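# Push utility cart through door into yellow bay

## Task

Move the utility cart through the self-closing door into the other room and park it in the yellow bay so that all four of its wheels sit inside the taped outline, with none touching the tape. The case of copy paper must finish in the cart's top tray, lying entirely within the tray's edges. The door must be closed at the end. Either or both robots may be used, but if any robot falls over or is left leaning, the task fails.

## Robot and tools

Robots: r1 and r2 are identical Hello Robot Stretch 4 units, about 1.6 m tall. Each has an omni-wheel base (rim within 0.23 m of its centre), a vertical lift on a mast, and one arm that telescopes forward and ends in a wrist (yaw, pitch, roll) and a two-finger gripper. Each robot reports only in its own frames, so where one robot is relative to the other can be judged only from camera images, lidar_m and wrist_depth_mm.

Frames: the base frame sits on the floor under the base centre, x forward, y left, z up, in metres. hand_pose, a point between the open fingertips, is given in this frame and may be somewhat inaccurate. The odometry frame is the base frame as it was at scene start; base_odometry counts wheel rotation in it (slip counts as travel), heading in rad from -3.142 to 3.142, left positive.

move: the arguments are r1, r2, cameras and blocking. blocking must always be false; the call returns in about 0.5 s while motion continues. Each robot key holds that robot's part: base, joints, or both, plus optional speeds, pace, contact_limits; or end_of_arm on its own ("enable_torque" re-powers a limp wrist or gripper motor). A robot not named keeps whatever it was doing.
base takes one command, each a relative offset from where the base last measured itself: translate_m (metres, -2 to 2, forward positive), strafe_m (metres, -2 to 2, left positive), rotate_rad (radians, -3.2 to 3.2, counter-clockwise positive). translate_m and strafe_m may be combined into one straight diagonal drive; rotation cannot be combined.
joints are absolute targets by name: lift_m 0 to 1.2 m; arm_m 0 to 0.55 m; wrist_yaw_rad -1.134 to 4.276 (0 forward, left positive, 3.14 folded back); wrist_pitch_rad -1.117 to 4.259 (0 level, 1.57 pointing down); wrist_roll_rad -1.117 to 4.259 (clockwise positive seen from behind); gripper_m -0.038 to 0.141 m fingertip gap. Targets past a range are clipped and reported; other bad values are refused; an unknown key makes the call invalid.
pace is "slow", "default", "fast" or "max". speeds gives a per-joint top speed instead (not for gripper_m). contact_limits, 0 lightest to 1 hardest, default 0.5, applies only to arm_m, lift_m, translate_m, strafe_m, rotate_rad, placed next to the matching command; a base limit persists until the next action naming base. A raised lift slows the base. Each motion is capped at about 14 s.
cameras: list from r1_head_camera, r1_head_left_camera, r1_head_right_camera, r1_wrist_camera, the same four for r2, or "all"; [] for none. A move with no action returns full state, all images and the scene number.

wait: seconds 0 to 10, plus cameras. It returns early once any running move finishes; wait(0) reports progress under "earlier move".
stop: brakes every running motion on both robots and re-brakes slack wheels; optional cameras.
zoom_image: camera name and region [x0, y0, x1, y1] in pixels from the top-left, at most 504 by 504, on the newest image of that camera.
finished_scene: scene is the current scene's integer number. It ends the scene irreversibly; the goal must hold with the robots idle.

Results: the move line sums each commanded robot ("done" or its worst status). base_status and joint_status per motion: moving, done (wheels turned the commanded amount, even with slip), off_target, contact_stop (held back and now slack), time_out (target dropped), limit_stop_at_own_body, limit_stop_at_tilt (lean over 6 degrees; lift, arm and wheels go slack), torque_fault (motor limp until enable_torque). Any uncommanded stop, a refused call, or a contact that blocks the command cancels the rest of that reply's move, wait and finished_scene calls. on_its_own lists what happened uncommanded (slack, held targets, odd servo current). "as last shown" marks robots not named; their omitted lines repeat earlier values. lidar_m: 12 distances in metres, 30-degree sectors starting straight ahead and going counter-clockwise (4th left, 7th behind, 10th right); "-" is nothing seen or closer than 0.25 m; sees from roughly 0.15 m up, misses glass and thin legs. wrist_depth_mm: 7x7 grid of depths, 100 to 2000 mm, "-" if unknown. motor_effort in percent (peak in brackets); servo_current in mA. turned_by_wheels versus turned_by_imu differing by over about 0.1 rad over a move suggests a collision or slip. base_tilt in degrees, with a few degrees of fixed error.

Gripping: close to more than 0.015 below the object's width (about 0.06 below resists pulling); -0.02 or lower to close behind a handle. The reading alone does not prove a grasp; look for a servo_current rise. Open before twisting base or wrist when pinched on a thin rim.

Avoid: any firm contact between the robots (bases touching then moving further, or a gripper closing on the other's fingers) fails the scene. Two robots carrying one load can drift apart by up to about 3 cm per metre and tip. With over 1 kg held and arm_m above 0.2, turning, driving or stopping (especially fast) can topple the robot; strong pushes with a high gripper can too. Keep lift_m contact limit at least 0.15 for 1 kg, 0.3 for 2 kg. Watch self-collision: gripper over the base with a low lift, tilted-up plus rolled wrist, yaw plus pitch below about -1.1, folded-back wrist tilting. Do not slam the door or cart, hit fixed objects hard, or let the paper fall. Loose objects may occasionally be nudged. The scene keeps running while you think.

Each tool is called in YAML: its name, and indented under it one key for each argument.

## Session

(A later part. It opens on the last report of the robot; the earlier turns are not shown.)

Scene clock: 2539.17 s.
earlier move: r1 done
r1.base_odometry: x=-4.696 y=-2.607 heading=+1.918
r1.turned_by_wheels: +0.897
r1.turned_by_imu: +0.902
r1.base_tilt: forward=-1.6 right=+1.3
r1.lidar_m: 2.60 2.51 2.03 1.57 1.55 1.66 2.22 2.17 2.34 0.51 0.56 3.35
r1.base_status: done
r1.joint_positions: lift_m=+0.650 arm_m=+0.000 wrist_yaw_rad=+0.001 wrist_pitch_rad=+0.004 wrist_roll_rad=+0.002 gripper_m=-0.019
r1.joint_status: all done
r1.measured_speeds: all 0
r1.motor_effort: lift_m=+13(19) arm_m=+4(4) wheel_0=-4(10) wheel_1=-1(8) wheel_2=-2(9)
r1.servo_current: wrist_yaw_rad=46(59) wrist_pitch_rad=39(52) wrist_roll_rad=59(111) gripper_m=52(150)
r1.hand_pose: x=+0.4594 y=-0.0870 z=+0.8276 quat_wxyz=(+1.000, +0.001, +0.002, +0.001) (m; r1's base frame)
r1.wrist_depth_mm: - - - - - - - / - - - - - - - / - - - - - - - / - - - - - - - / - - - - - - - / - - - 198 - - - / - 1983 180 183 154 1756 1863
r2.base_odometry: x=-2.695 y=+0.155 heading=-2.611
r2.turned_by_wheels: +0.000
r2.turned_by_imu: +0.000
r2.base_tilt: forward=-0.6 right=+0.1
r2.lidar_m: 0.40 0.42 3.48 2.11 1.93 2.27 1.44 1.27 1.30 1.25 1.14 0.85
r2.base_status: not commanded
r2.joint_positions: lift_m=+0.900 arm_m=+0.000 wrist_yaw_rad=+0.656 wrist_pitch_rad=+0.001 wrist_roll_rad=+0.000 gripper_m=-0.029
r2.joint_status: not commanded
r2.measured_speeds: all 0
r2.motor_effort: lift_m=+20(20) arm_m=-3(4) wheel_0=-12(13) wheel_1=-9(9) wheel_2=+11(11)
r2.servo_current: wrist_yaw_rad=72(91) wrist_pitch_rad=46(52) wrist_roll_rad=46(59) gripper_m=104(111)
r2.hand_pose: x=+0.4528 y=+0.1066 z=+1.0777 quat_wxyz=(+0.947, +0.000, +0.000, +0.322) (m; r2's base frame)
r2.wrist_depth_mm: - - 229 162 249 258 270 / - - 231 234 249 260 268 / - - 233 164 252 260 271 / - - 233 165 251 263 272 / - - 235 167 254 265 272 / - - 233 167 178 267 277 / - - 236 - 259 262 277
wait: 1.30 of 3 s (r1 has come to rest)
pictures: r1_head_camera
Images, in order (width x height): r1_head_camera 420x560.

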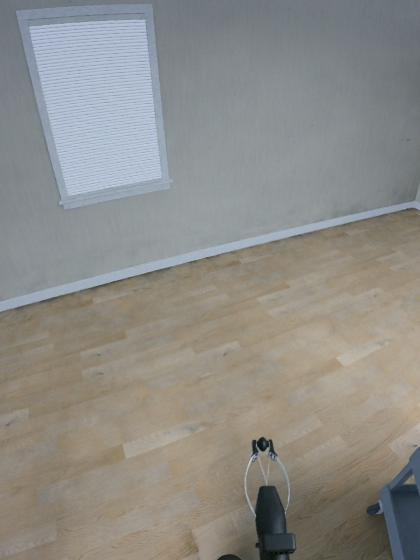

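move:
  blocking: false
  r1: {"base": {"translate_m": -0.775, "strafe_m": -0.473}, "contact_limits": {"translate_m": 0.3}}

wait:
  seconds: 6

move:
  blocking: false
  r1: {"base": {"translate_m": 0.18, "strafe_m": -0.51}, "contact_limits": {"translate_m": 0.2}}

wait:
  seconds: 5
  cameras: ["r1_head_camera", "r1_wrist_camera"]

Scene clock: 2583.53 s.
move: r1 moving
r1.base_odometry: x=-4.669 y=-2.629 heading=+1.918
r1.turned_by_wheels: +0.000
r1.turned_by_imu: +0.000
r1.base_tilt: forward=-1.6 right=+1.2
r1.lidar_m: 2.63 2.56 2.01 1.57 1.55 1.67 2.19 2.13 2.29 0.52 0.51 3.39
r1.base_status: translate_m moving; strafe_m moving
r1.joint_positions: lift_m=+0.650 arm_m=+0.000 wrist_yaw_rad=+0.001 wrist_pitch_rad=+0.004 wrist_roll_rad=+0.002 gripper_m=-0.019
r1.joint_status: not commanded
r1.measured_speeds: translate_m=-0.118 strafe_m=-0.073 rotate_rad=+0.002 lift_m=+0.000 arm_m=+0.000 wrist_yaw_rad=+0.000 wrist_pitch_rad=+0.000 wrist_roll_rad=+0.000
r1.motor_effort: lift_m=+13(13) arm_m=+4(4) wheel_0=+4(4) wheel_1=-9(10) wheel_2=+9(9)
r1.servo_current: wrist_yaw_rad=52(59) wrist_pitch_rad=52(52) wrist_roll_rad=52(65) gripper_m=52(59)
r1.contact_limits: translate_m 0.3
r1.hand_pose: x=+0.4594 y=-0.0870 z=+0.8276 quat_wxyz=(+1.000, +0.001, +0.002, +0.001) (m; r1's base frame)
r1.wrist_depth_mm: - - - - - - - / - - - - - - - / - - - - - - - / - - - - - - - / - - - - - - - / - - - 198 - - - / - - 180 183 154 1808 1921
r2: as last shown
r2.base_tilt: forward=-0.6 right=+0.0
r2.lidar_m: 0.39 0.42 3.49 2.05 1.91 2.23 1.45 1.28 1.32 1.25 1.13 0.83
r2.motor_effort: lift_m=+20(20) arm_m=-3(3) wheel_0=-12(13) wheel_1=-9(9) wheel_2=+11(11)
r2.servo_current: wrist_yaw_rad=85(91) wrist_pitch_rad=46(46) wrist_roll_rad=52(52) gripper_m=104(104)
r2.wrist_depth_mm: - - 230 162 249 259 267 / - - 230 235 250 259 268 / - - 232 164 252 260 270 / - - 235 165 251 263 272 / - - 235 167 254 264 273 / - - 232 167 178 266 277 / - - 236 - 257 262 278
pictures: none

Scene clock: 2587.40 s.
earlier move: r1 done
r1.base_odometry: x=-3.988 y=-3.175 heading=+1.918
r1.turned_by_wheels: +0.000
r1.turned_by_imu: -0.004
r1.base_tilt: forward=-1.6 right=+1.2
r1.lidar_m: 0.83 3.42 2.14 1.68 1.65 1.66 1.28 1.25 1.37 2.01 2.79 0.83
r1.base_status: done
r1.joint_positions: lift_m=+0.650 arm_m=+0.000 wrist_yaw_rad=+0.001 wrist_pitch_rad=+0.004 wrist_roll_rad=+0.002 gripper_m=-0.019
r1.joint_status: not commanded
r1.measured_speeds: all 0
r1.motor_effort: lift_m=+13(13) arm_m=+4(4) wheel_0=+4(7) wheel_1=-1(10) wheel_2=+0(11)
r1.servo_current: wrist_yaw_rad=46(65) wrist_pitch_rad=33(52) wrist_roll_rad=59(72) gripper_m=52(59)
r1.contact_limits: translate_m 0.3
r1.hand_pose: x=+0.4594 y=-0.0870 z=+0.8276 quat_wxyz=(+1.000, +0.001, +0.002, +0.001) (m; r1's base frame)
r1.wrist_depth_mm: - - - - - - - / - - - - - 691 - / - - - - - 683 661 / - - - - - 683 668 / - - - - - - - / - - - 198 - - - / - 1921 180 179 144 - -
r2.base_odometry: x=-2.695 y=+0.155 heading=-2.611
r2.turned_by_wheels: +0.000
r2.turned_by_imu: +0.001
r2.base_tilt: forward=-0.6 right=+0.1
r2.lidar_m: 0.41 0.44 3.49 2.08 1.91 2.27 1.43 1.31 1.31 1.26 1.12 0.87
r2.base_status: not commanded
r2.joint_positions: lift_m=+0.900 arm_m=+0.000 wrist_yaw_rad=+0.656 wrist_pitch_rad=+0.001 wrist_roll_rad=+0.000 gripper_m=-0.029
r2.joint_status: not commanded
r2.measured_speeds: all 0
r2.motor_effort: lift_m=+20(20) arm_m=-3(4) wheel_0=-13(13) wheel_1=-9(9) wheel_2=+11(11)
r2.servo_current: wrist_yaw_rad=85(98) wrist_pitch_rad=46(46) wrist_roll_rad=46(59) gripper_m=104(111)
r2.hand_pose: x=+0.4528 y=+0.1066 z=+1.0777 quat_wxyz=(+0.947, +0.000, +0.000, +0.322) (m; r2's base frame)
r2.wrist_depth_mm: - - 230 162 249 258 270 / - - 231 233 250 260 268 / - - 233 164 251 262 270 / - - 233 165 251 263 273 / - - 236 166 254 264 276 / - - 233 167 178 265 277 / - - 235 - 259 262 277
wait: 3.87 of 6 s (r1 has come to rest)
pictures: none

Scene clock: 2587.90 s.
move: r1 moving
r1.base_odometry: x=-3.963 y=-3.154 heading=+1.918
r1.turned_by_wheels: +0.000
r1.turned_by_imu: +0.000
r1.base_tilt: forward=-1.6 right=+1.2
r1.lidar_m: 0.82 3.43 2.21 1.70 1.68 1.68 1.27 1.23 1.35 2.03 2.73 0.84
r1.base_status: translate_m moving; strafe_m moving
r1.joint_positions: lift_m=+0.650 arm_m=+0.000 wrist_yaw_rad=+0.001 wrist_pitch_rad=+0.004 wrist_roll_rad=+0.002 gripper_m=-0.019
r1.joint_status: not commanded
r1.measured_speeds: translate_m=+0.040 strafe_m=-0.117 rotate_rad=-0.002 lift_m=+0.000 arm_m=+0.000 wrist_yaw_rad=+0.000 wrist_pitch_rad=+0.000 wrist_roll_rad=+0.000
r1.motor_effort: lift_m=+13(13) arm_m=+4(4) wheel_0=+10(10) wheel_1=-6(10) wheel_2=-3(6)
r1.servo_current: wrist_yaw_rad=65(72) wrist_pitch_rad=52(52) wrist_roll_rad=52(72) gripper_m=52(59)
r1.contact_limits: translate_m 0.2
r1.hand_pose: x=+0.4594 y=-0.0870 z=+0.8276 quat_wxyz=(+1.000, +0.001, +0.002, +0.001) (m; r1's base frame)
r1.wrist_depth_mm: - - - - - - - / - - - - - 683 - / - - - - - 676 - / - - - - - 668 - / - - - 621 - - - / - - - 198 - - - / - 1983 179 166 144 - -
r2: as last shown
r2.turned_by_imu: +0.000
r2.lidar_m: 0.39 0.42 3.47 2.07 1.93 2.25 1.43 1.31 1.31 1.24 1.14 0.83
r2.motor_effort: lift_m=+20(20) arm_m=-3(3) wheel_0=-12(13) wheel_1=-8(9) wheel_2=+10(11)
r2.servo_current: wrist_yaw_rad=85(91) wrist_pitch_rad=39(46) wrist_roll_rad=52(52) gripper_m=104(104)
r2.wrist_depth_mm: - - 230 162 249 258 267 / - - 231 235 250 260 268 / - - 232 164 251 260 271 / - - 234 165 252 263 272 / - - 235 167 254 265 272 / - - 233 167 178 266 276 / - - 236 - 258 262 278
pictures: none

Scene clock: 2590.67 s.
earlier move: r1 done
r1.base_odometry: x=-3.570 y=-2.832 heading=+1.918
r1.turned_by_wheels: +0.000
r1.turned_by_imu: -0.003
r1.base_tilt: forward=-1.6 right=+1.3
r1.lidar_m: 0.61 0.67 2.86 2.23 2.19 1.60 1.23 1.20 1.30 1.95 2.24 0.62
r1.base_status: done
r1.joint_positions: lift_m=+0.650 arm_m=+0.000 wrist_yaw_rad=+0.001 wrist_pitch_rad=+0.004 wrist_roll_rad=+0.002 gripper_m=-0.019
r1.joint_status: not commanded
r1.measured_speeds: all 0
r1.motor_effort: lift_m=+13(13) arm_m=+4(4) wheel_0=+2(11) wheel_1=-3(10) wheel_2=-1(6)
r1.servo_current: wrist_yaw_rad=46(72) wrist_pitch_rad=46(52) wrist_roll_rad=52(72) gripper_m=52(59)
r1.contact_limits: translate_m 0.2
r1.hand_pose: x=+0.4594 y=-0.0870 z=+0.8276 quat_wxyz=(+1.000, +0.001, +0.002, +0.001) (m; r1's base frame)
r1.wrist_depth_mm: - - - - - - - / - 508 469 676 - - - / - 512 466 654 - - - / - 512 469 640 - - - / - - - - - - - / - - 394 198 379 - - / - 768 163 146 154 1863 1808
r2.base_odometry: x=-2.695 y=+0.155 heading=-2.611
r2.turned_by_wheels: +0.000
r2.turned_by_imu: +0.000
r2.base_tilt: forward=-0.6 right=+0.1
r2.lidar_m: 0.40 0.44 3.48 2.13 1.93 2.23 1.44 1.29 1.30 1.25 1.14 0.81
r2.base_status: not commanded
r2.joint_positions: lift_m=+0.900 arm_m=+0.000 wrist_yaw_rad=+0.656 wrist_pitch_rad=+0.001 wrist_roll_rad=+0.000 gripper_m=-0.029
r2.joint_status: not commanded
r2.measured_speeds: all 0
r2.motor_effort: lift_m=+20(20) arm_m=-3(4) wheel_0=-13(13) wheel_1=-9(9) wheel_2=+10(11)
r2.servo_current: wrist_yaw_rad=72(98) wrist_pitch_rad=46(46) wrist_roll_rad=52(65) gripper_m=104(111)
r2.hand_pose: x=+0.4528 y=+0.1066 z=+1.0777 quat_wxyz=(+0.947, +0.000, +0.000, +0.322) (m; r2's base frame)
r2.wrist_depth_mm: - - 230 161 248 258 268 / - - 232 235 250 259 270 / - - 232 164 250 262 270 / - - 234 165 252 263 272 / - - 235 167 254 265 274 / - - 233 167 178 267 276 / - - 235 - 258 263 277
wait: 2.77 of 5 s (r1 has come to rest)
pictures: r1_head_camera, r1_wrist_camera
Images, in order (width x height): r1_head_camera 420x560, r1_wrist_camera 616x392.

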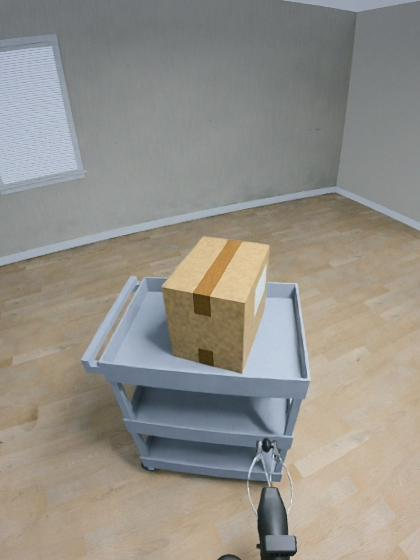

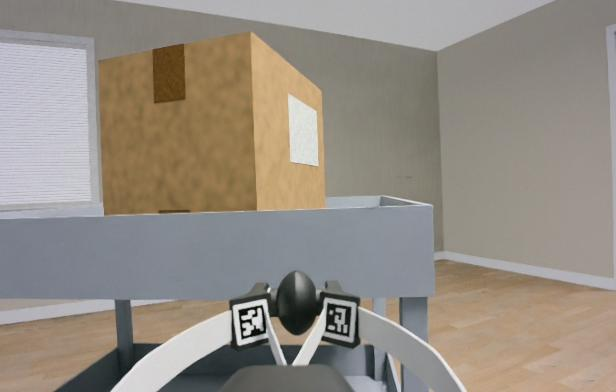

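move:
  blocking: false
  cameras: ["r1_head_camera", "r1_wrist_camera"]
  r1: {"base": {"strafe_m": -0.065}, "pace": "slow"}

wait:
  seconds: 2.5
  cameras: ["r1_head_camera", "r1_wrist_camera"]

Scene clock: 2627.63 s.
move: r1 moving
r1.base_odometry: x=-3.556 y=-2.827 heading=+1.918
r1.turned_by_wheels: +0.000
r1.turned_by_imu: +0.000
r1.base_tilt: forward=-1.6 right=+1.3
r1.lidar_m: 0.60 0.67 2.91 2.26 2.18 1.59 1.21 1.20 1.30 1.95 2.22 0.63
r1.base_status: strafe_m moving
r1.joint_positions: lift_m=+0.650 arm_m=+0.000 wrist_yaw_rad=+0.001 wrist_pitch_rad=+0.004 wrist_roll_rad=+0.002 gripper_m=-0.019
r1.joint_status: not commanded
r1.measured_speeds: translate_m=+0.000 strafe_m=-0.056 rotate_rad=-0.002 lift_m=+0.000 arm_m=+0.000 wrist_yaw_rad=+0.000 wrist_pitch_rad=+0.000 wrist_roll_rad=+0.000
r1.motor_effort: lift_m=+13(14) arm_m=+4(4) wheel_0=+8(8) wheel_1=-8(8) wheel_2=+0(2)
r1.servo_current: wrist_yaw_rad=46(59) wrist_pitch_rad=39(52) wrist_roll_rad=46(65) gripper_m=52(59)
r1.hand_pose: x=+0.4594 y=-0.0870 z=+0.8276 quat_wxyz=(+1.000, +0.001, +0.002, +0.001) (m; r1's base frame)
r1.wrist_depth_mm: - - - - - - - / - 500 466 - - - - / - 500 469 691 - - - / - 508 473 615 - - - / - - - - 377 - - / - - 394 199 379 - - / - 831 163 146 171 1808 1921
r2: as last shown
r2.lidar_m: 0.41 0.41 3.47 2.08 1.92 2.28 1.43 1.30 1.28 1.26 1.11 0.86
r2.motor_effort: lift_m=+20(20) arm_m=-4(4) wheel_0=-12(13) wheel_1=-9(9) wheel_2=+10(11)
r2.servo_current: wrist_yaw_rad=91(91) wrist_pitch_rad=39(46) wrist_roll_rad=33(46) gripper_m=111(111)
r2.wrist_depth_mm: - - 230 161 249 259 268 / - - 231 234 250 259 270 / - - 232 164 251 262 271 / - - 234 165 251 262 273 / - - 236 166 254 264 273 / - - 233 167 178 266 276 / - - 235 - 258 263 277
pictures: r1_head_camera, r1_wrist_camera
Images, in order (width x height): r1_head_camera 420x560, r1_wrist_camera 616x392.

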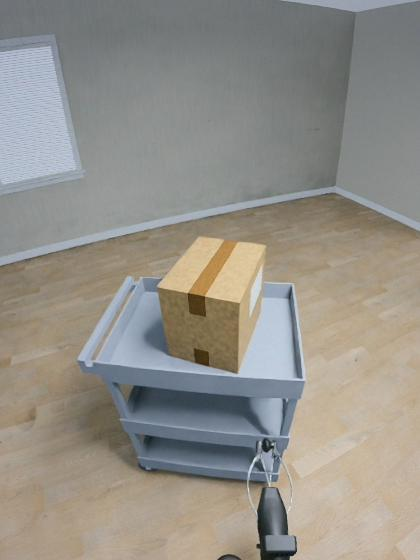

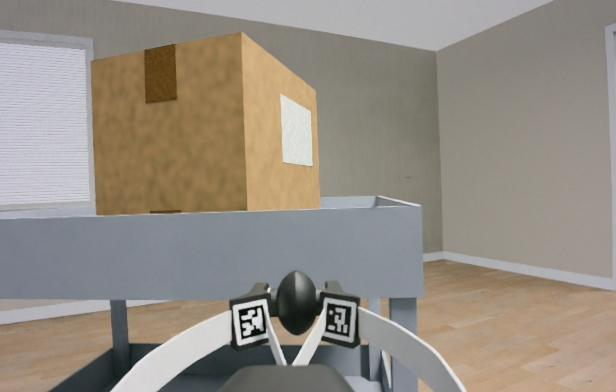

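Scene clock: 2628.90 s.
earlier move: r1 done
r1.base_odometry: x=-3.509 y=-2.810 heading=+1.918
r1.turned_by_wheels: +0.000
r1.turned_by_imu: +0.000
r1.base_tilt: forward=-1.6 right=+1.3
r1.lidar_m: 0.60 0.66 2.94 2.30 2.22 1.59 1.19 1.19 1.27 1.90 2.18 3.91
r1.base_status: done
r1.joint_positions: lift_m=+0.650 arm_m=+0.000 wrist_yaw_rad=+0.001 wrist_pitch_rad=+0.004 wrist_roll_rad=+0.002 gripper_m=-0.019
r1.joint_status: not commanded
r1.measured_speeds: all 0
r1.motor_effort: lift_m=+13(14) arm_m=+4(4) wheel_0=+4(8) wheel_1=-2(8) wheel_2=+0(2)
r1.servo_current: wrist_yaw_rad=52(59) wrist_pitch_rad=46(52) wrist_roll_rad=39(65) gripper_m=59(59)
r1.hand_pose: x=+0.4594 y=-0.0870 z=+0.8276 quat_wxyz=(+1.000, +0.001, +0.002, +0.001) (m; r1's base frame)
r1.wrist_depth_mm: - - - - - - - / - 480 500 - - - - / - 480 500 - - - - / - 484 492 - - - - / - - - - - - - / - - 389 198 - - - / - 140 163 147 144 1863 1863
r2.base_odometry: x=-2.695 y=+0.155 heading=-2.611
r2.turned_by_wheels: +0.000
r2.turned_by_imu: +0.000
r2.base_tilt: forward=-0.6 right=+0.1
r2.lidar_m: 0.41 0.43 3.49 2.06 1.94 2.27 1.45 1.28 1.33 1.26 1.13 0.89
r2.base_status: not commanded
r2.joint_positions: lift_m=+0.900 arm_m=+0.000 wrist_yaw_rad=+0.656 wrist_pitch_rad=+0.001 wrist_roll_rad=+0.000 gripper_m=-0.029
r2.joint_status: not commanded
r2.measured_speeds: all 0
r2.motor_effort: lift_m=+20(20) arm_m=-4(4) wheel_0=-12(13) wheel_1=-9(9) wheel_2=+11(11)
r2.servo_current: wrist_yaw_rad=91(91) wrist_pitch_rad=39(46) wrist_roll_rad=46(52) gripper_m=104(111)
r2.hand_pose: x=+0.4528 y=+0.1066 z=+1.0777 quat_wxyz=(+0.947, +0.000, +0.000, +0.322) (m; r2's base frame)
r2.wrist_depth_mm: - - 230 162 249 259 268 / - - 230 235 251 259 270 / - - 234 163 251 260 271 / - - 234 165 251 263 272 / - - 235 167 254 265 276 / - - 233 167 178 266 276 / - - 236 - 257 262 278
wait: 1.27 of 2.5 s (r1 has come to rest)
pictures: r1_head_camera, r1_wrist_camera
Images, in order (width x height): r1_head_camera 420x560, r1_wrist_camera 616x392.

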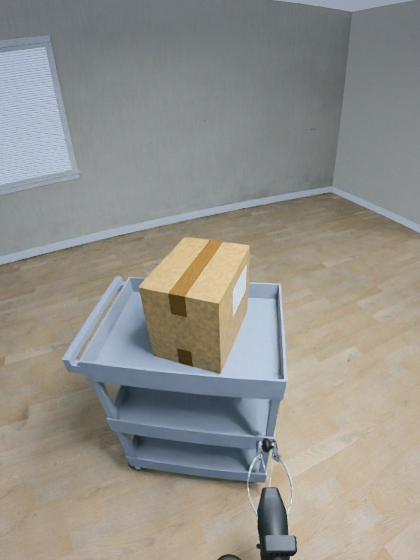

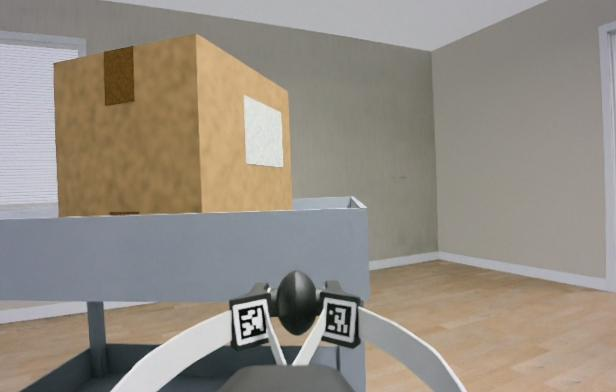

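move:
  blocking: false
  cameras: []
  r1: {"base": {"translate_m": 0.29}, "pace": "slow", "contact_limits": {"translate_m": 0.4}}

wait:
  seconds: 5
  cameras: ["r1_head_camera", "r1_wrist_camera"]

Scene clock: 2648.67 s.
move: r1 moving
r1.base_odometry: x=-3.513 y=-2.798 heading=+1.918
r1.turned_by_wheels: +0.000
r1.turned_by_imu: +0.000
r1.base_tilt: forward=-1.6 right=+1.3
r1.lidar_m: 0.59 0.63 2.95 2.30 2.24 1.59 1.19 1.18 1.30 1.92 2.19 0.62
r1.base_status: translate_m moving
r1.joint_positions: lift_m=+0.650 arm_m=+0.000 wrist_yaw_rad=+0.001 wrist_pitch_rad=+0.004 wrist_roll_rad=+0.002 gripper_m=-0.019
r1.joint_status: not commanded
r1.measured_speeds: translate_m=+0.049 strafe_m=-0.001 rotate_rad=+0.000 lift_m=+0.000 arm_m=+0.000 wrist_yaw_rad=+0.000 wrist_pitch_rad=+0.000 wrist_roll_rad=+0.000
r1.motor_effort: lift_m=+13(13) arm_m=+4(4) wheel_0=+5(7) wheel_1=+2(5) wheel_2=-4(8)
r1.servo_current: wrist_yaw_rad=39(65) wrist_pitch_rad=46(46) wrist_roll_rad=39(59) gripper_m=46(59)
r1.contact_limits: translate_m 0.4
r1.hand_pose: x=+0.4594 y=-0.0870 z=+0.8276 quat_wxyz=(+1.000, +0.001, +0.002, +0.001) (m; r1's base frame)
r1.wrist_depth_mm: - - - - - - - / - 473 496 - - - - / - 473 484 - - - - / - 473 484 - - - - / - - - - - - - / - - 377 198 - - - / - 842 163 147 144 1863 1863
r2: as last shown
r2.lidar_m: 0.41 0.42 3.49 2.06 1.93 2.26 1.42 1.29 1.30 1.27 1.11 0.86
r2.motor_effort: lift_m=+20(20) arm_m=-3(4) wheel_0=-12(13) wheel_1=-8(9) wheel_2=+10(11)
r2.servo_current: wrist_yaw_rad=85(91) wrist_pitch_rad=33(46) wrist_roll_rad=46(59) gripper_m=98(104)
r2.wrist_depth_mm: - - 230 162 249 259 268 / - - 231 236 249 258 270 / - - 232 164 251 260 270 / - - 234 165 251 263 271 / - - 235 167 253 265 272 / - - 233 167 177 266 276 / - - 235 - 258 263 278
pictures: none
No camera images: "cameras" was empty.

Scene clock: 2652.33 s.
earlier move: r1 done
r1.base_odometry: x=-3.607 y=-2.537 heading=+1.918
r1.turned_by_wheels: +0.000
r1.turned_by_imu: -0.001
r1.base_tilt: forward=-1.6 right=+1.3
r1.lidar_m: 0.41 0.41 0.51 2.42 2.35 1.91 1.47 1.44 1.57 2.27 2.05 0.47
r1.base_status: done
r1.joint_positions: lift_m=+0.650 arm_m=+0.000 wrist_yaw_rad=-0.007 wrist_pitch_rad=+0.004 wrist_roll_rad=+0.002 gripper_m=-0.019
r1.joint_status: not commanded
r1.measured_speeds: all 0
r1.motor_effort: lift_m=+13(13) arm_m=+4(4) wheel_0=+2(9) wheel_1=+2(6) wheel_2=-7(13)
r1.servo_current: wrist_yaw_rad=52(78) wrist_pitch_rad=39(52) wrist_roll_rad=46(72) gripper_m=46(59)
r1.contact_limits: translate_m 0.4
r1.hand_pose: x=+0.4586 y=-0.0896 z=+0.8276 quat_wxyz=(+1.000, +0.001, +0.002, -0.004) (m; r1's base frame)
r1.wrist_depth_mm: 286 287 287 - - - - / 287 287 286 - - - - / 289 287 290 - - - - / 289 290 289 - - - - / - - - - - - - / - - 180 198 177 264 - / - 137 179 186 168 277 1863
r2.base_odometry: x=-2.695 y=+0.155 heading=-2.611
r2.turned_by_wheels: +0.000
r2.turned_by_imu: +0.001
r2.base_tilt: forward=-0.6 right=+0.1
r2.lidar_m: 0.38 0.42 3.47 1.91 1.88 2.24 1.46 1.30 1.30 1.27 1.14 0.86
r2.base_status: not commanded
r2.joint_positions: lift_m=+0.900 arm_m=+0.000 wrist_yaw_rad=+0.656 wrist_pitch_rad=+0.001 wrist_roll_rad=+0.000 gripper_m=-0.029
r2.joint_status: not commanded
r2.measured_speeds: all 0
r2.motor_effort: lift_m=+20(20) arm_m=-4(4) wheel_0=-12(13) wheel_1=-9(9) wheel_2=+10(11)
r2.servo_current: wrist_yaw_rad=85(98) wrist_pitch_rad=39(46) wrist_roll_rad=46(59) gripper_m=104(111)
r2.hand_pose: x=+0.4528 y=+0.1066 z=+1.0777 quat_wxyz=(+0.947, +0.000, +0.000, +0.322) (m; r2's base frame)
r2.wrist_depth_mm: - - 230 162 250 258 268 / - - 231 235 250 259 268 / - - 232 164 251 260 271 / - - 234 165 251 263 272 / - - 235 167 254 264 273 / - - 233 167 178 266 276 / - - 236 - 258 262 278
wait: 3.67 of 5 s (r1 has come to rest)
pictures: r1_head_camera, r1_wrist_camera
Images, in order (width x height): r1_head_camera 420x560, r1_wrist_camera 616x392.

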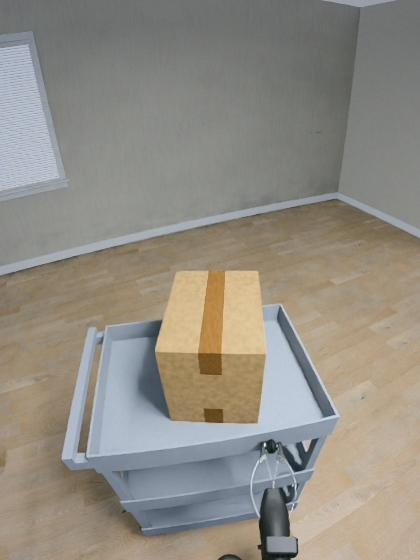

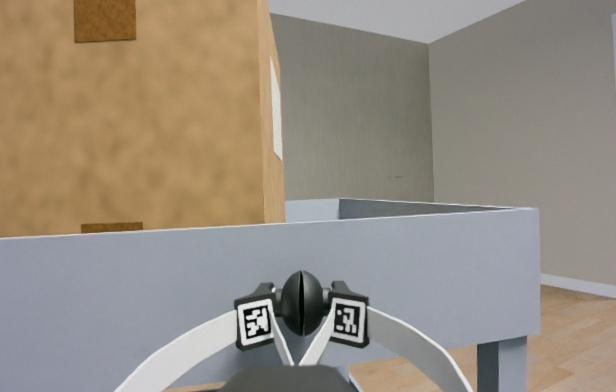

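move:
  blocking: false
  cameras: []
  r1: {"base": {"translate_m": -0.05}, "pace": "slow"}

wait:
  seconds: 2

move:
  blocking: false
  cameras: []
  r1: {"base": {"strafe_m": -0.11}, "pace": "slow"}

wait:
  seconds: 3
  cameras: ["r1_head_camera", "r1_wrist_camera"]

Scene clock: 2675.23 s.
move: r1 moving
r1.base_odometry: x=-3.603 y=-2.549 heading=+1.917
r1.turned_by_wheels: +0.000
r1.turned_by_imu: -0.001
r1.base_tilt: forward=-1.6 right=+1.3
r1.lidar_m: 0.42 0.43 3.12 2.41 2.35 1.91 1.44 1.44 1.56 2.26 2.05 0.48
r1.base_status: translate_m moving
r1.joint_positions: lift_m=+0.650 arm_m=+0.000 wrist_yaw_rad=-0.003 wrist_pitch_rad=+0.004 wrist_roll_rad=+0.002 gripper_m=-0.019
r1.joint_status: not commanded
r1.measured_speeds: translate_m=-0.048 strafe_m=+0.000 rotate_rad=-0.001 lift_m=+0.000 arm_m=+0.000 wrist_yaw_rad=+0.001 wrist_pitch_rad=+0.000 wrist_roll_rad=+0.000
r1.motor_effort: lift_m=+13(13) arm_m=+4(4) wheel_0=-5(9) wheel_1=-2(6) wheel_2=+4(6)
r1.servo_current: wrist_yaw_rad=39(72) wrist_pitch_rad=52(52) wrist_roll_rad=52(65) gripper_m=46(52)
r1.hand_pose: x=+0.4590 y=-0.0882 z=+0.8276 quat_wxyz=(+1.000, +0.001, +0.002, -0.001) (m; r1's base frame)
r1.wrist_depth_mm: 298 297 300 - - - - / 300 300 298 - - - - / 298 300 297 - - - - / 301 300 300 - - - - / - - - - - - - / - - 183 198 179 265 - / 211 141 229 179 144 264 1756
r2: as last shown
r2.turned_by_imu: +0.000
r2.lidar_m: 0.41 0.45 3.50 1.91 1.88 2.23 1.44 1.29 1.30 1.25 1.14 0.86
r2.motor_effort: lift_m=+20(20) arm_m=-3(4) wheel_0=-12(13) wheel_1=-9(9) wheel_2=+10(11)
r2.servo_current: wrist_yaw_rad=72(98) wrist_pitch_rad=33(46) wrist_roll_rad=59(59) gripper_m=104(111)
r2.wrist_depth_mm: - - 230 162 249 258 268 / - - 231 234 249 259 268 / - - 233 164 251 260 271 / - - 234 165 251 263 273 / - - 236 167 254 265 273 / - - 233 167 178 267 277 / - - 236 - 258 262 278
pictures: none
No camera images: "cameras" was empty.

Scene clock: 2676.43 s.
earlier move: r1 done
r1.base_odometry: x=-3.590 y=-2.584 heading=+1.917
r1.turned_by_wheels: +0.000
r1.turned_by_imu: +0.000
r1.base_tilt: forward=-1.6 right=+1.2
r1.lidar_m: 0.44 0.47 3.09 2.38 2.33 1.87 1.41 1.39 1.49 2.24 2.07 0.51
r1.base_status: done
r1.joint_positions: lift_m=+0.650 arm_m=+0.000 wrist_yaw_rad=-0.003 wrist_pitch_rad=+0.004 wrist_roll_rad=+0.002 gripper_m=-0.019
r1.joint_status: not commanded
r1.measured_speeds: all 0
r1.motor_effort: lift_m=+13(13) arm_m=+4(4) wheel_0=-3(9) wheel_1=-3(6) wheel_2=+1(7)
r1.servo_current: wrist_yaw_rad=72(72) wrist_pitch_rad=39(52) wrist_roll_rad=59(72) gripper_m=52(52)
r1.hand_pose: x=+0.4590 y=-0.0882 z=+0.8276 quat_wxyz=(+1.000, +0.001, +0.002, -0.001) (m; r1's base frame)
r1.wrist_depth_mm: 336 338 334 - - - - / 336 340 338 - - - - / 338 340 338 - - - - / 340 340 338 - - - - / - - - - - - - / - - 183 200 181 307 - / 245 250 179 165 144 317 1921
r2.base_odometry: x=-2.695 y=+0.155 heading=-2.611
r2.turned_by_wheels: +0.000
r2.turned_by_imu: +0.000
r2.base_tilt: forward=-0.6 right=+0.1
r2.lidar_m: 0.40 0.44 3.46 1.90 1.87 2.25 1.43 1.30 1.31 1.28 1.12 0.86
r2.base_status: not commanded
r2.joint_positions: lift_m=+0.900 arm_m=+0.000 wrist_yaw_rad=+0.656 wrist_pitch_rad=+0.001 wrist_roll_rad=+0.000 gripper_m=-0.029
r2.joint_status: not commanded
r2.measured_speeds: all 0
r2.motor_effort: lift_m=+20(20) arm_m=-3(4) wheel_0=-12(13) wheel_1=-8(9) wheel_2=+10(11)
r2.servo_current: wrist_yaw_rad=85(98) wrist_pitch_rad=39(46) wrist_roll_rad=59(59) gripper_m=111(111)
r2.hand_pose: x=+0.4528 y=+0.1066 z=+1.0777 quat_wxyz=(+0.947, +0.000, +0.000, +0.322) (m; r2's base frame)
r2.wrist_depth_mm: - - 230 161 248 257 267 / - - 232 236 250 260 268 / - - 232 164 251 260 271 / - - 234 164 251 263 273 / - - 235 167 255 265 274 / - - 233 167 179 267 276 / - - 236 - 258 263 278
wait: 1.20 of 2 s (r1 has come to rest)
pictures: none

Scene clock: 2676.93 s.
move: r1 moving
r1.base_odometry: x=-3.577 y=-2.580 heading=+1.917
r1.turned_by_wheels: +0.000
r1.turned_by_imu: +0.000
r1.base_tilt: forward=-1.6 right=+1.3
r1.lidar_m: 0.46 0.47 3.14 2.40 2.33 1.87 1.44 1.38 1.50 2.23 2.07 0.52
r1.base_status: strafe_m moving
r1.joint_positions: lift_m=+0.650 arm_m=+0.000 wrist_yaw_rad=-0.003 wrist_pitch_rad=+0.004 wrist_roll_rad=+0.002 gripper_m=-0.019
r1.joint_status: not commanded
r1.measured_speeds: translate_m=+0.000 strafe_m=-0.055 rotate_rad=-0.001 lift_m=+0.000 arm_m=+0.000 wrist_yaw_rad=+0.000 wrist_pitch_rad=+0.000 wrist_roll_rad=+0.000
r1.motor_effort: lift_m=+13(13) arm_m=+4(4) wheel_0=+6(8) wheel_1=-7(7) wheel_2=+0(3)
r1.servo_current: wrist_yaw_rad=46(59) wrist_pitch_rad=46(46) wrist_roll_rad=52(59) gripper_m=39(52)
r1.hand_pose: x=+0.4590 y=-0.0882 z=+0.8276 quat_wxyz=(+1.000, +0.001, +0.002, -0.001) (m; r1's base frame)
r1.wrist_depth_mm: 336 334 334 - - - - / 338 334 334 - - - - / 336 338 338 - - - - / 338 340 338 - - - - / - - - - - - - / - - 183 199 181 310 - / 247 253 179 165 154 317 1921
r2: as last shown
r2.lidar_m: 0.42 0.44 3.48 1.91 1.86 2.26 1.43 1.29 1.32 1.27 1.13 0.88
r2.motor_effort: lift_m=+20(20) arm_m=-3(4) wheel_0=-12(13) wheel_1=-9(9) wheel_2=+11(11)
r2.servo_current: wrist_yaw_rad=91(91) wrist_pitch_rad=39(46) wrist_roll_rad=39(52) gripper_m=104(111)
r2.wrist_depth_mm: - - 230 162 248 258 268 / - - 231 235 249 260 268 / - - 232 164 250 263 271 / - - 235 165 252 263 271 / - - 236 167 254 265 274 / - - 233 167 178 265 276 / - - 236 - 257 260 277
pictures: none
No camera images: "cameras" was empty.

Scene clock: 2678.67 s.
earlier move: r1 done
r1.base_odometry: x=-3.487 y=-2.547 heading=+1.917
r1.turned_by_wheels: +0.000
r1.turned_by_imu: -0.001
r1.base_tilt: forward=-1.6 right=+1.3
r1.lidar_m: 0.48 0.48 0.60 2.50 2.42 1.79 1.40 1.34 1.46 2.17 1.98 0.54
r1.base_status: done
r1.joint_positions: lift_m=+0.650 arm_m=+0.000 wrist_yaw_rad=-0.003 wrist_pitch_rad=+0.004 wrist_roll_rad=+0.002 gripper_m=-0.019
r1.joint_status: not commanded
r1.measured_speeds: all 0
r1.motor_effort: lift_m=+13(13) arm_m=+4(4) wheel_0=+2(8) wheel_1=-2(8) wheel_2=+0(3)
r1.servo_current: wrist_yaw_rad=33(65) wrist_pitch_rad=52(52) wrist_roll_rad=72(72) gripper_m=46(52)
r1.hand_pose: x=+0.4590 y=-0.0882 z=+0.8276 quat_wxyz=(+1.000, +0.001, +0.002, -0.001) (m; r1's base frame)
r1.wrist_depth_mm: 332 334 - - - - - / 334 332 597 - - - - / 338 336 585 - - - - / 336 334 508 - - - - / - - - - - - - / - - 186 198 310 - - / 1863 270 171 165 144 1756 1808
r2.base_odometry: x=-2.695 y=+0.155 heading=-2.611
r2.turned_by_wheels: +0.000
r2.turned_by_imu: +0.000
r2.base_tilt: forward=-0.6 right=+0.1
r2.lidar_m: 0.41 0.42 3.50 1.92 1.88 2.26 1.45 1.28 1.30 1.25 1.15 0.85
r2.base_status: not commanded
r2.joint_positions: lift_m=+0.900 arm_m=+0.000 wrist_yaw_rad=+0.656 wrist_pitch_rad=+0.001 wrist_roll_rad=+0.000 gripper_m=-0.029
r2.joint_status: not commanded
r2.measured_speeds: all 0
r2.motor_effort: lift_m=+20(20) arm_m=-3(4) wheel_0=-12(13) wheel_1=-8(9) wheel_2=+10(11)
r2.servo_current: wrist_yaw_rad=85(91) wrist_pitch_rad=39(46) wrist_roll_rad=46(59) gripper_m=98(111)
r2.hand_pose: x=+0.4528 y=+0.1066 z=+1.0777 quat_wxyz=(+0.947, +0.000, +0.000, +0.322) (m; r2's base frame)
r2.wrist_depth_mm: - - 230 162 249 259 268 / - - 231 235 249 260 270 / - - 233 164 251 260 271 / - - 233 165 251 263 272 / - - 235 166 254 264 274 / - - 233 167 178 266 276 / - - 235 - 258 262 278
wait: 1.73 of 3 s (r1 has come to rest)
pictures: r1_head_camera, r1_wrist_camera
Images, in order (width x height): r1_head_camera 420x560, r1_wrist_camera 616x392.

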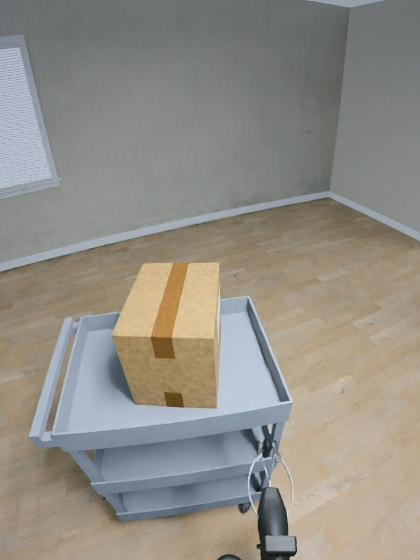

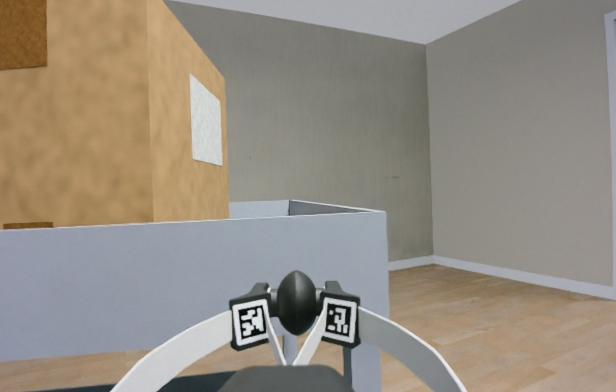

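move:
  blocking: false
  cameras: []
  r1: {"base": {"translate_m": 0.18}, "pace": "slow", "contact_limits": {"translate_m": 0.4}}

wait:
  seconds: 4
  cameras: ["r1_head_camera", "r1_wrist_camera"]

Scene clock: 2696.13 s.
move: r1 moving
r1.base_odometry: x=-3.491 y=-2.535 heading=+1.917
r1.turned_by_wheels: +0.000
r1.turned_by_imu: +0.000
r1.base_tilt: forward=-1.6 right=+1.3
r1.lidar_m: 0.47 0.45 0.57 2.50 2.45 1.81 1.41 1.35 1.48 2.18 1.96 0.54
r1.base_status: translate_m moving
r1.joint_positions: lift_m=+0.650 arm_m=+0.000 wrist_yaw_rad=-0.003 wrist_pitch_rad=+0.004 wrist_roll_rad=+0.002 gripper_m=-0.019
r1.joint_status: not commanded
r1.measured_speeds: translate_m=+0.048 strafe_m=+0.000 rotate_rad=+0.000 lift_m=+0.000 arm_m=+0.000 wrist_yaw_rad=+0.000 wrist_pitch_rad=+0.000 wrist_roll_rad=+0.000
r1.motor_effort: lift_m=+13(13) arm_m=+4(4) wheel_0=+5(5) wheel_1=+4(5) wheel_2=-6(7)
r1.servo_current: wrist_yaw_rad=52(65) wrist_pitch_rad=39(46) wrist_roll_rad=39(59) gripper_m=46(52)
r1.contact_limits: translate_m 0.4
r1.hand_pose: x=+0.4590 y=-0.0882 z=+0.8276 quat_wxyz=(+1.000, +0.001, +0.002, -0.001) (m; r1's base frame)
r1.wrist_depth_mm: 322 319 - - - - - / 322 322 597 - - - - / 324 320 585 - - - - / 324 324 512 - - - - / - - - - - - - / - - 183 198 298 - - / 254 260 179 180 144 1808 1921
r2: as last shown
r2.lidar_m: 0.42 0.42 3.48 1.90 1.87 2.23 1.40 1.29 1.31 1.23 1.11 0.87
r2.motor_effort: lift_m=+20(20) arm_m=-3(4) wheel_0=-12(13) wheel_1=-9(9) wheel_2=+10(11)
r2.servo_current: wrist_yaw_rad=85(91) wrist_pitch_rad=39(46) wrist_roll_rad=39(59) gripper_m=98(104)
r2.wrist_depth_mm: - - 230 162 249 258 268 / - - 231 235 251 259 268 / - - 233 164 251 262 270 / - - 234 164 251 264 273 / - - 235 166 255 264 273 / - - 233 167 178 267 274 / - - 236 - 258 263 277
pictures: none
No camera images: "cameras" was empty.

Scene clock: 2698.70 s.
earlier move: r1 done
r1.base_odometry: x=-3.548 y=-2.378 heading=+1.917
r1.turned_by_wheels: -0.001
r1.turned_by_imu: -0.002
r1.base_tilt: forward=-1.6 right=+1.3
r1.lidar_m: 0.36 0.35 0.40 2.57 2.52 2.01 1.54 1.51 1.64 2.01 1.91 0.48
r1.base_status: done
r1.joint_positions: lift_m=+0.650 arm_m=+0.000 wrist_yaw_rad=-0.008 wrist_pitch_rad=+0.004 wrist_roll_rad=+0.002 gripper_m=-0.020
r1.joint_status: not commanded
r1.measured_speeds: all 0
r1.motor_effort: lift_m=+13(13) arm_m=+4(4) wheel_0=-1(8) wheel_1=+2(6) wheel_2=-7(12)
r1.servo_current: wrist_yaw_rad=52(78) wrist_pitch_rad=46(52) wrist_roll_rad=46(65) gripper_m=52(52)
r1.contact_limits: translate_m 0.4
r1.hand_pose: x=+0.4586 y=-0.0898 z=+0.8276 quat_wxyz=(+1.000, +0.001, +0.002, -0.004) (m; r1's base frame)
r1.wrist_depth_mm: 246 258 - - - - - / 246 258 - - - - - / 248 259 - - - - - / 248 259 - - - - - / 245 - - - - - - / - - 179 200 178 - - / - - 181 185 168 1756 1863
r2.base_odometry: x=-2.695 y=+0.155 heading=-2.611
r2.turned_by_wheels: +0.000
r2.turned_by_imu: +0.000
r2.base_tilt: forward=-0.6 right=+0.1
r2.lidar_m: 0.41 0.43 3.48 1.87 1.81 2.26 1.44 1.30 1.31 1.28 1.13 0.85
r2.base_status: not commanded
r2.joint_positions: lift_m=+0.900 arm_m=+0.000 wrist_yaw_rad=+0.656 wrist_pitch_rad=+0.001 wrist_roll_rad=+0.000 gripper_m=-0.029
r2.joint_status: not commanded
r2.measured_speeds: all 0
r2.motor_effort: lift_m=+20(20) arm_m=-3(4) wheel_0=-12(13) wheel_1=-9(9) wheel_2=+10(11)
r2.servo_current: wrist_yaw_rad=78(91) wrist_pitch_rad=39(46) wrist_roll_rad=52(59) gripper_m=104(111)
r2.hand_pose: x=+0.4528 y=+0.1066 z=+1.0777 quat_wxyz=(+0.947, +0.000, +0.000, +0.322) (m; r2's base frame)
r2.wrist_depth_mm: - - 231 162 249 258 267 / - - 231 235 251 259 270 / - - 232 164 250 259 271 / - - 233 164 251 262 273 / - - 235 166 255 264 274 / - - 232 167 178 267 276 / - - 236 - 258 263 279
wait: 2.57 of 4 s (r1 has come to rest)
pictures: r1_head_camera, r1_wrist_camera
Images, in order (width x height): r1_head_camera 420x560, r1_wrist_camera 616x392.

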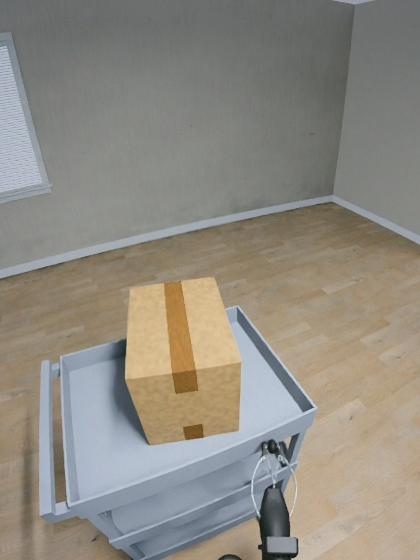

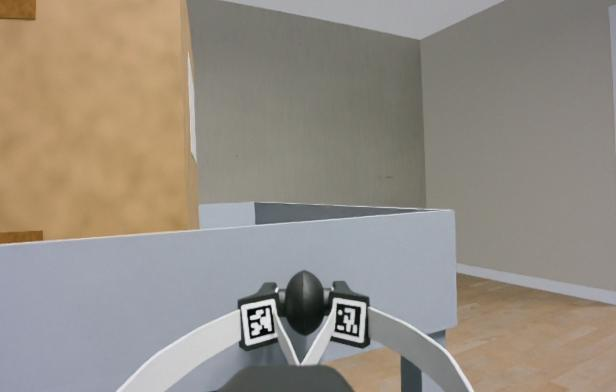

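move:
  blocking: false
  cameras: []
  r1: {"base": {"translate_m": 0.06}, "pace": "slow", "contact_limits": {"translate_m": 0.4}}

wait:
  seconds: 3
  cameras: ["r1_head_camera"]

Scene clock: 2706.77 s.
move: r1 moving
r1.base_odometry: x=-3.552 y=-2.366 heading=+1.916
r1.turned_by_wheels: -0.001
r1.turned_by_imu: -0.001
r1.base_tilt: forward=-1.6 right=+1.3
r1.lidar_m: 0.36 0.34 0.38 2.57 2.50 2.05 1.57 1.52 1.66 1.98 1.92 0.50
r1.base_status: translate_m moving
r1.joint_positions: lift_m=+0.650 arm_m=+0.000 wrist_yaw_rad=-0.008 wrist_pitch_rad=+0.004 wrist_roll_rad=+0.002 gripper_m=-0.020
r1.joint_status: not commanded
r1.measured_speeds: translate_m=+0.049 strafe_m=+0.000 rotate_rad=-0.001 lift_m=+0.000 arm_m=+0.000 wrist_yaw_rad=+0.000 wrist_pitch_rad=+0.000 wrist_roll_rad=+0.000
r1.motor_effort: lift_m=+13(13) arm_m=+4(4) wheel_0=+0(3) wheel_1=+6(6) wheel_2=-12(14)
r1.servo_current: wrist_yaw_rad=65(72) wrist_pitch_rad=46(46) wrist_roll_rad=46(59) gripper_m=46(52)
r1.contact_limits: translate_m 0.4
r1.hand_pose: x=+0.4586 y=-0.0898 z=+0.8276 quat_wxyz=(+1.000, +0.001, +0.002, -0.004) (m; r1's base frame)
r1.wrist_depth_mm: 242 256 - - - - - / 243 255 - - - - - / 244 256 - - - - - / 244 256 - - - - - / 240 - - - - - - / - - 180 201 180 - - / - - 179 183 171 1756 1921
r2: as last shown
r2.lidar_m: 0.39 0.44 3.47 1.84 1.81 2.28 1.43 1.29 1.31 1.25 1.14 0.84
r2.motor_effort: lift_m=+20(20) arm_m=-3(4) wheel_0=-12(13) wheel_1=-9(9) wheel_2=+11(11)
r2.servo_current: wrist_yaw_rad=72(85) wrist_pitch_rad=39(39) wrist_roll_rad=46(59) gripper_m=104(111)
r2.wrist_depth_mm: - - 229 161 250 258 270 / - - 231 234 250 259 268 / - - 232 164 252 263 271 / - - 233 165 252 263 273 / - - 235 166 252 264 274 / - - 233 167 178 266 276 / - - 236 - 257 263 277
pictures: none
No camera images: "cameras" was empty.

Scene clock: 2708.10 s.
earlier move: r1 done
r1.base_odometry: x=-3.568 y=-2.322 heading=+1.917
r1.turned_by_wheels: +0.001
r1.turned_by_imu: +0.000
r1.base_tilt: forward=-1.6 right=+1.3
r1.lidar_m: 0.34 0.32 0.34 2.59 2.55 2.07 1.60 1.55 1.72 1.96 1.89 0.51
r1.base_status: done
r1.joint_positions: lift_m=+0.650 arm_m=+0.000 wrist_yaw_rad=-0.009 wrist_pitch_rad=+0.004 wrist_roll_rad=+0.002 gripper_m=-0.020
r1.joint_status: not commanded
r1.measured_speeds: all 0
r1.motor_effort: lift_m=+13(13) arm_m=+4(4) wheel_0=+1(4) wheel_1=+3(6) wheel_2=-4(15)
r1.servo_current: wrist_yaw_rad=65(85) wrist_pitch_rad=46(52) wrist_roll_rad=59(59) gripper_m=46(59)
r1.contact_limits: translate_m 0.4
r1.hand_pose: x=+0.4585 y=-0.0900 z=+0.8276 quat_wxyz=(+1.000, +0.001, +0.002, -0.005) (m; r1's base frame)
r1.wrist_depth_mm: 239 257 276 - - - - / 240 257 277 - - - - / 238 258 276 - - - - / 239 257 276 - - - - / 238 - - - - - - / - - 181 198 179 - - / - - 204 180 156 1921 1863
r2.base_odometry: x=-2.695 y=+0.155 heading=-2.611
r2.turned_by_wheels: +0.000
r2.turned_by_imu: +0.000
r2.base_tilt: forward=-0.6 right=+0.1
r2.lidar_m: 0.38 0.43 3.48 1.81 1.79 2.23 1.44 1.30 1.32 1.27 1.13 0.88
r2.base_status: not commanded
r2.joint_positions: lift_m=+0.900 arm_m=+0.000 wrist_yaw_rad=+0.656 wrist_pitch_rad=+0.001 wrist_roll_rad=+0.000 gripper_m=-0.029
r2.joint_status: not commanded
r2.measured_speeds: all 0
r2.motor_effort: lift_m=+20(20) arm_m=-3(4) wheel_0=-12(13) wheel_1=-9(9) wheel_2=+10(11)
r2.servo_current: wrist_yaw_rad=85(91) wrist_pitch_rad=39(46) wrist_roll_rad=52(59) gripper_m=104(111)
r2.hand_pose: x=+0.4528 y=+0.1066 z=+1.0777 quat_wxyz=(+0.947, +0.000, +0.000, +0.322) (m; r2's base frame)
r2.wrist_depth_mm: - - 230 162 249 258 267 / - - 230 235 251 259 268 / - - 232 164 251 262 271 / - - 233 165 252 264 272 / - - 235 167 255 264 274 / - - 232 167 178 266 276 / - - 236 - 258 264 277
wait: 1.33 of 3 s (r1 has come to rest)
pictures: r1_head_camera
Images, in order (width x height): r1_head_camera 420x560.

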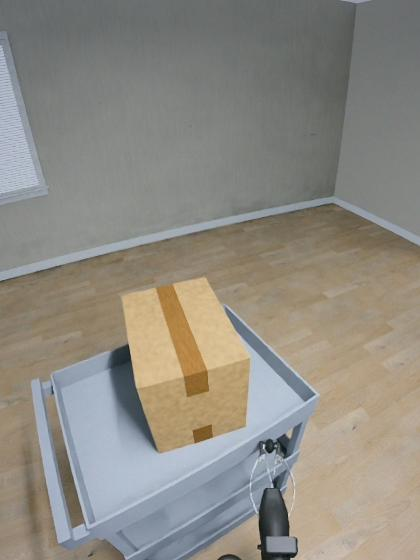

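move:
  blocking: false
  cameras: []
  r1: {"base": {"translate_m": -0.47}}

wait:
  seconds: 5

move:
  blocking: false
  cameras: []
  r1: {"base": {"strafe_m": 0.95}, "joints": {"lift_m": 0.684, "wrist_roll_rad": 1.57}}

wait:
  seconds: 3

wait:
  seconds: 5

Scene clock: 2731.37 s.
move: r1 moving
r1.base_odometry: x=-3.557 y=-2.351 heading=+1.916
r1.turned_by_wheels: +0.000
r1.turned_by_imu: -0.001
r1.base_tilt: forward=-1.5 right=+1.3
r1.lidar_m: 0.35 0.33 0.36 2.56 2.53 2.03 1.58 1.53 1.66 1.99 1.91 0.54
r1.base_status: translate_m moving
r1.joint_positions: lift_m=+0.650 arm_m=+0.000 wrist_yaw_rad=-0.003 wrist_pitch_rad=+0.004 wrist_roll_rad=+0.002 gripper_m=-0.020
r1.joint_status: not commanded
r1.measured_speeds: translate_m=-0.121 strafe_m=-0.002 rotate_rad=+0.000 lift_m=+0.000 arm_m=+0.000 wrist_yaw_rad=+0.000 wrist_pitch_rad=+0.000 wrist_roll_rad=+0.000
r1.motor_effort: lift_m=+13(13) arm_m=+4(4) wheel_0=-6(7) wheel_1=-5(7) wheel_2=+8(8)
r1.servo_current: wrist_yaw_rad=39(72) wrist_pitch_rad=39(46) wrist_roll_rad=33(65) gripper_m=46(52)
r1.hand_pose: x=+0.4590 y=-0.0882 z=+0.8276 quat_wxyz=(+1.000, +0.001, +0.002, -0.001) (m; r1's base frame)
r1.wrist_depth_mm: 259 274 296 - - - - / 257 277 294 - - - - / 262 277 297 - - - - / 258 278 296 - - - - / 254 - - - - - - / - - 183 199 181 - - / - 139 183 180 154 1863 1863
r2: as last shown
r2.lidar_m: 0.41 0.44 3.48 1.82 1.79 2.25 1.45 1.28 1.31 1.25 1.14 0.87
r2.motor_effort: lift_m=+20(20) arm_m=-3(4) wheel_0=-12(13) wheel_1=-9(9) wheel_2=+11(11)
r2.servo_current: wrist_yaw_rad=85(91) wrist_pitch_rad=46(46) wrist_roll_rad=59(59) gripper_m=98(104)
r2.wrist_depth_mm: - - 230 162 249 258 268 / - - 231 236 250 260 268 / - - 233 164 251 260 271 / - - 234 165 252 262 273 / - - 235 167 255 264 274 / - - 232 167 178 266 277 / - - 236 - 258 262 277
pictures: none
No camera images: "cameras" was empty.

Scene clock: 2733.93 s.
earlier move: r1 done
r1.base_odometry: x=-3.409 y=-2.764 heading=+1.916
r1.turned_by_wheels: +0.000
r1.turned_by_imu: +0.000
r1.base_tilt: forward=-1.6 right=+1.3
r1.lidar_m: 0.75 0.74 3.11 2.37 2.31 1.54 1.17 1.13 1.22 1.80 2.07 3.83
r1.base_status: done
r1.joint_positions: lift_m=+0.650 arm_m=+0.000 wrist_yaw_rad=-0.003 wrist_pitch_rad=+0.004 wrist_roll_rad=+0.002 gripper_m=-0.020
r1.joint_status: not commanded
r1.measured_speeds: all 0
r1.motor_effort: lift_m=+13(13) arm_m=+4(4) wheel_0=-3(9) wheel_1=-2(8) wheel_2=+0(10)
r1.servo_current: wrist_yaw_rad=46(72) wrist_pitch_rad=39(46) wrist_roll_rad=52(72) gripper_m=46(59)
r1.hand_pose: x=+0.4590 y=-0.0882 z=+0.8276 quat_wxyz=(+1.000, +0.001, +0.002, -0.001) (m; r1's base frame)
r1.wrist_depth_mm: - - - - - - - / - - - - - - - / - - 707 - - - - / - - 699 - - - - / 480 549 - - - - - / - - - 198 - - - / 842 132 163 146 144 1808 1863
r2.base_odometry: x=-2.695 y=+0.155 heading=-2.611
r2.turned_by_wheels: +0.000
r2.turned_by_imu: +0.000
r2.base_tilt: forward=-0.6 right=+0.0
r2.lidar_m: 0.39 0.44 3.50 1.82 1.79 2.14 1.44 1.28 1.30 1.25 1.12 0.86
r2.base_status: not commanded
r2.joint_positions: lift_m=+0.900 arm_m=+0.000 wrist_yaw_rad=+0.656 wrist_pitch_rad=+0.001 wrist_roll_rad=+0.000 gripper_m=-0.029
r2.joint_status: not commanded
r2.measured_speeds: all 0
r2.motor_effort: lift_m=+20(20) arm_m=-3(4) wheel_0=-12(13) wheel_1=-8(9) wheel_2=+11(11)
r2.servo_current: wrist_yaw_rad=85(98) wrist_pitch_rad=39(46) wrist_roll_rad=46(65) gripper_m=104(111)
r2.hand_pose: x=+0.4528 y=+0.1066 z=+1.0777 quat_wxyz=(+0.947, +0.000, +0.000, +0.322) (m; r2's base frame)
r2.wrist_depth_mm: - - 230 162 249 258 268 / - - 231 235 250 259 270 / - - 232 163 251 262 271 / - - 234 165 252 263 273 / - - 236 167 254 265 273 / - - 232 167 178 266 276 / - - 236 - 257 265 277
wait: 2.57 of 5 s (r1 has come to rest)
pictures: none

Scene clock: 2734.43 s.
move: r1 moving
r1.base_odometry: x=-3.443 y=-2.776 heading=+1.916
r1.turned_by_wheels: +0.000
r1.turned_by_imu: +0.000
r1.base_tilt: forward=-1.6 right=+1.2
r1.lidar_m: 0.74 0.71 3.06 2.36 2.31 1.55 1.17 1.16 1.25 1.84 2.12 3.88
r1.base_status: strafe_m moving
r1.joint_positions: lift_m=+0.679 arm_m=+0.000 wrist_yaw_rad=-0.003 wrist_pitch_rad=+0.004 wrist_roll_rad=+0.582 gripper_m=-0.020
r1.joint_status: lift_m moving; wrist_roll_rad moving
r1.measured_speeds: translate_m=+0.001 strafe_m=+0.140 rotate_rad=-0.007 lift_m=+0.056 arm_m=+0.000 wrist_yaw_rad=+0.000 wrist_pitch_rad=+0.000 wrist_roll_rad=+1.820
r1.motor_effort: lift_m=+24(27) arm_m=+4(4) wheel_0=-9(10) wheel_1=+10(10) wheel_2=+0(2)
r1.servo_current: wrist_yaw_rad=52(59) wrist_pitch_rad=46(52) wrist_roll_rad=91(91) gripper_m=46(52)
r1.hand_pose: x=+0.4590 y=-0.0882 z=+0.8564 quat_wxyz=(+0.958, +0.287, +0.001, -0.002) (m; r1's base frame)
r1.wrist_depth_mm: - - - - - - - / - - - - - - - / - - - - - - - / - 699 715 - - - - / - - 676 699 - - 1808 / - - 185 198 768 1708 1464 / - 139 179 147 145 1366 1205
r2: as last shown
r2.base_tilt: forward=-0.7 right=+0.0
r2.lidar_m: 0.40 0.44 3.49 1.78 1.78 2.21 1.45 1.28 1.30 1.24 1.12 0.86
r2.motor_effort: lift_m=+20(20) arm_m=-3(4) wheel_0=-13(13) wheel_1=-9(9) wheel_2=+11(11)
r2.servo_current: wrist_yaw_rad=78(98) wrist_pitch_rad=39(46) wrist_roll_rad=52(59) gripper_m=104(104)
r2.wrist_depth_mm: - - 230 162 250 259 268 / - - 231 235 250 259 268 / - - 232 164 250 262 271 / - - 233 165 251 263 272 / - - 235 167 254 265 274 / - - 234 167 178 266 276 / - - 236 - 257 263 277
pictures: none
No camera images: "cameras" was empty.

Scene clock: 2737.43 s.
earlier move: r1 moving
r1.base_odometry: x=-4.236 y=-3.061 heading=+1.916
r1.turned_by_wheels: +0.000
r1.turned_by_imu: +0.005
r1.base_tilt: forward=-1.6 right=+1.2
r1.lidar_m: 3.25 3.15 2.05 1.59 1.55 1.67 1.54 1.51 1.64 2.41 1.24 0.85
r1.base_status: strafe_m moving
r1.joint_positions: lift_m=+0.684 arm_m=+0.000 wrist_yaw_rad=-0.003 wrist_pitch_rad=+0.004 wrist_roll_rad=+1.568 gripper_m=-0.020
r1.joint_status: all done
r1.measured_speeds: translate_m=+0.000 strafe_m=+0.207 rotate_rad=+0.002 lift_m=+0.000 arm_m=+0.000 wrist_yaw_rad=+0.000 wrist_pitch_rad=+0.000 wrist_roll_rad=+0.000
r1.motor_effort: lift_m=+24(27) arm_m=+4(4) wheel_0=-1(12) wheel_1=+1(12) wheel_2=+1(3)
r1.servo_current: wrist_yaw_rad=39(72) wrist_pitch_rad=39(59) wrist_roll_rad=46(104) gripper_m=46(59)
r1.hand_pose: x=+0.4590 y=-0.0882 z=+0.8607 quat_wxyz=(+0.708, +0.706, +0.000, -0.002) (m; r1's base frame)
r1.wrist_depth_mm: - - - 904 - 723 - / - - - - - 878 1308 / - - - - - 1756 1205 / - - - - - 1756 1205 / - - - - - 1756 1229 / - - - 200 - 1808 1255 / - - 179 179 145 1464 1229
r2.base_odometry: x=-2.695 y=+0.155 heading=-2.611
r2.turned_by_wheels: +0.000
r2.turned_by_imu: +0.000
r2.base_tilt: forward=-0.6 right=+0.1
r2.lidar_m: 0.41 0.43 3.47 1.82 1.77 2.22 1.45 1.30 1.31 1.26 1.13 0.89
r2.base_status: not commanded
r2.joint_positions: lift_m=+0.900 arm_m=+0.000 wrist_yaw_rad=+0.656 wrist_pitch_rad=+0.001 wrist_roll_rad=+0.000 gripper_m=-0.029
r2.joint_status: not commanded
r2.measured_speeds: all 0
r2.motor_effort: lift_m=+20(20) arm_m=-3(4) wheel_0=-12(13) wheel_1=-9(9) wheel_2=+10(11)
r2.servo_current: wrist_yaw_rad=78(98) wrist_pitch_rad=39(52) wrist_roll_rad=52(59) gripper_m=98(111)
r2.hand_pose: x=+0.4528 y=+0.1066 z=+1.0777 quat_wxyz=(+0.947, +0.000, +0.000, +0.322) (m; r2's base frame)
r2.wrist_depth_mm: - - 229 162 249 258 268 / - - 230 235 250 260 268 / - - 233 164 251 260 271 / - - 233 165 253 263 273 / - - 235 166 254 264 273 / - - 233 167 178 268 277 / - - 235 - 258 263 278
wait: 3.00 s; no rest
pictures: none

Scene clock: 2738.43 s.
earlier move: r1 done
r1.base_odometry: x=-4.303 y=-3.085 heading=+1.916
r1.turned_by_wheels: +0.000
r1.turned_by_imu: +0.000
r1.base_tilt: forward=-1.6 right=+1.2
r1.lidar_m: 3.22 3.16 1.95 1.53 1.48 1.59 1.56 1.53 1.69 2.41 1.07 0.92
r1.base_status: done
r1.joint_positions: lift_m=+0.684 arm_m=+0.000 wrist_yaw_rad=-0.003 wrist_pitch_rad=+0.004 wrist_roll_rad=+1.568 gripper_m=-0.020
r1.joint_status: all done
r1.measured_speeds: all 0
r1.motor_effort: lift_m=+24(27) arm_m=+4(4) wheel_0=-1(12) wheel_1=+1(12) wheel_2=+1(3)
r1.servo_current: wrist_yaw_rad=72(72) wrist_pitch_rad=39(59) wrist_roll_rad=46(104) gripper_m=46(59)
r1.hand_pose: x=+0.4590 y=-0.0882 z=+0.8607 quat_wxyz=(+0.708, +0.706, +0.000, -0.002) (m; r1's base frame)
r1.wrist_depth_mm: - - - - - 831 - / - - - - - 1756 1229 / - - - - - 1756 1229 / - - - - - 1756 1229 / - - - - - 1708 1255 / - - - 199 - 1808 1281 / - - 179 180 145 1499 1229
r2.base_odometry: x=-2.695 y=+0.155 heading=-2.611
r2.turned_by_wheels: +0.000
r2.turned_by_imu: +0.000
r2.base_tilt: forward=-0.6 right=+0.1
r2.lidar_m: 0.41 0.44 3.49 1.79 1.78 2.27 1.43 1.30 1.33 1.25 1.14 0.83
r2.base_status: not commanded
r2.joint_positions: lift_m=+0.900 arm_m=+0.000 wrist_yaw_rad=+0.656 wrist_pitch_rad=+0.001 wrist_roll_rad=+0.000 gripper_m=-0.029
r2.joint_status: not commanded
r2.measured_speeds: all 0
r2.motor_effort: lift_m=+20(20) arm_m=-3(4) wheel_0=-13(13) wheel_1=-9(9) wheel_2=+11(11)
r2.servo_current: wrist_yaw_rad=78(98) wrist_pitch_rad=46(52) wrist_roll_rad=33(59) gripper_m=98(111)
r2.hand_pose: x=+0.4528 y=+0.1066 z=+1.0777 quat_wxyz=(+0.947, +0.000, +0.000, +0.322) (m; r2's base frame)
r2.wrist_depth_mm: - - 229 162 248 259 270 / - - 232 235 249 259 268 / - - 232 164 250 260 271 / - - 234 165 252 263 273 / - - 235 167 255 264 274 / - - 233 167 178 266 276 / - - 236 - 257 262 278
wait: 1.00 of 5 s (r1 has come to rest)
pictures: none


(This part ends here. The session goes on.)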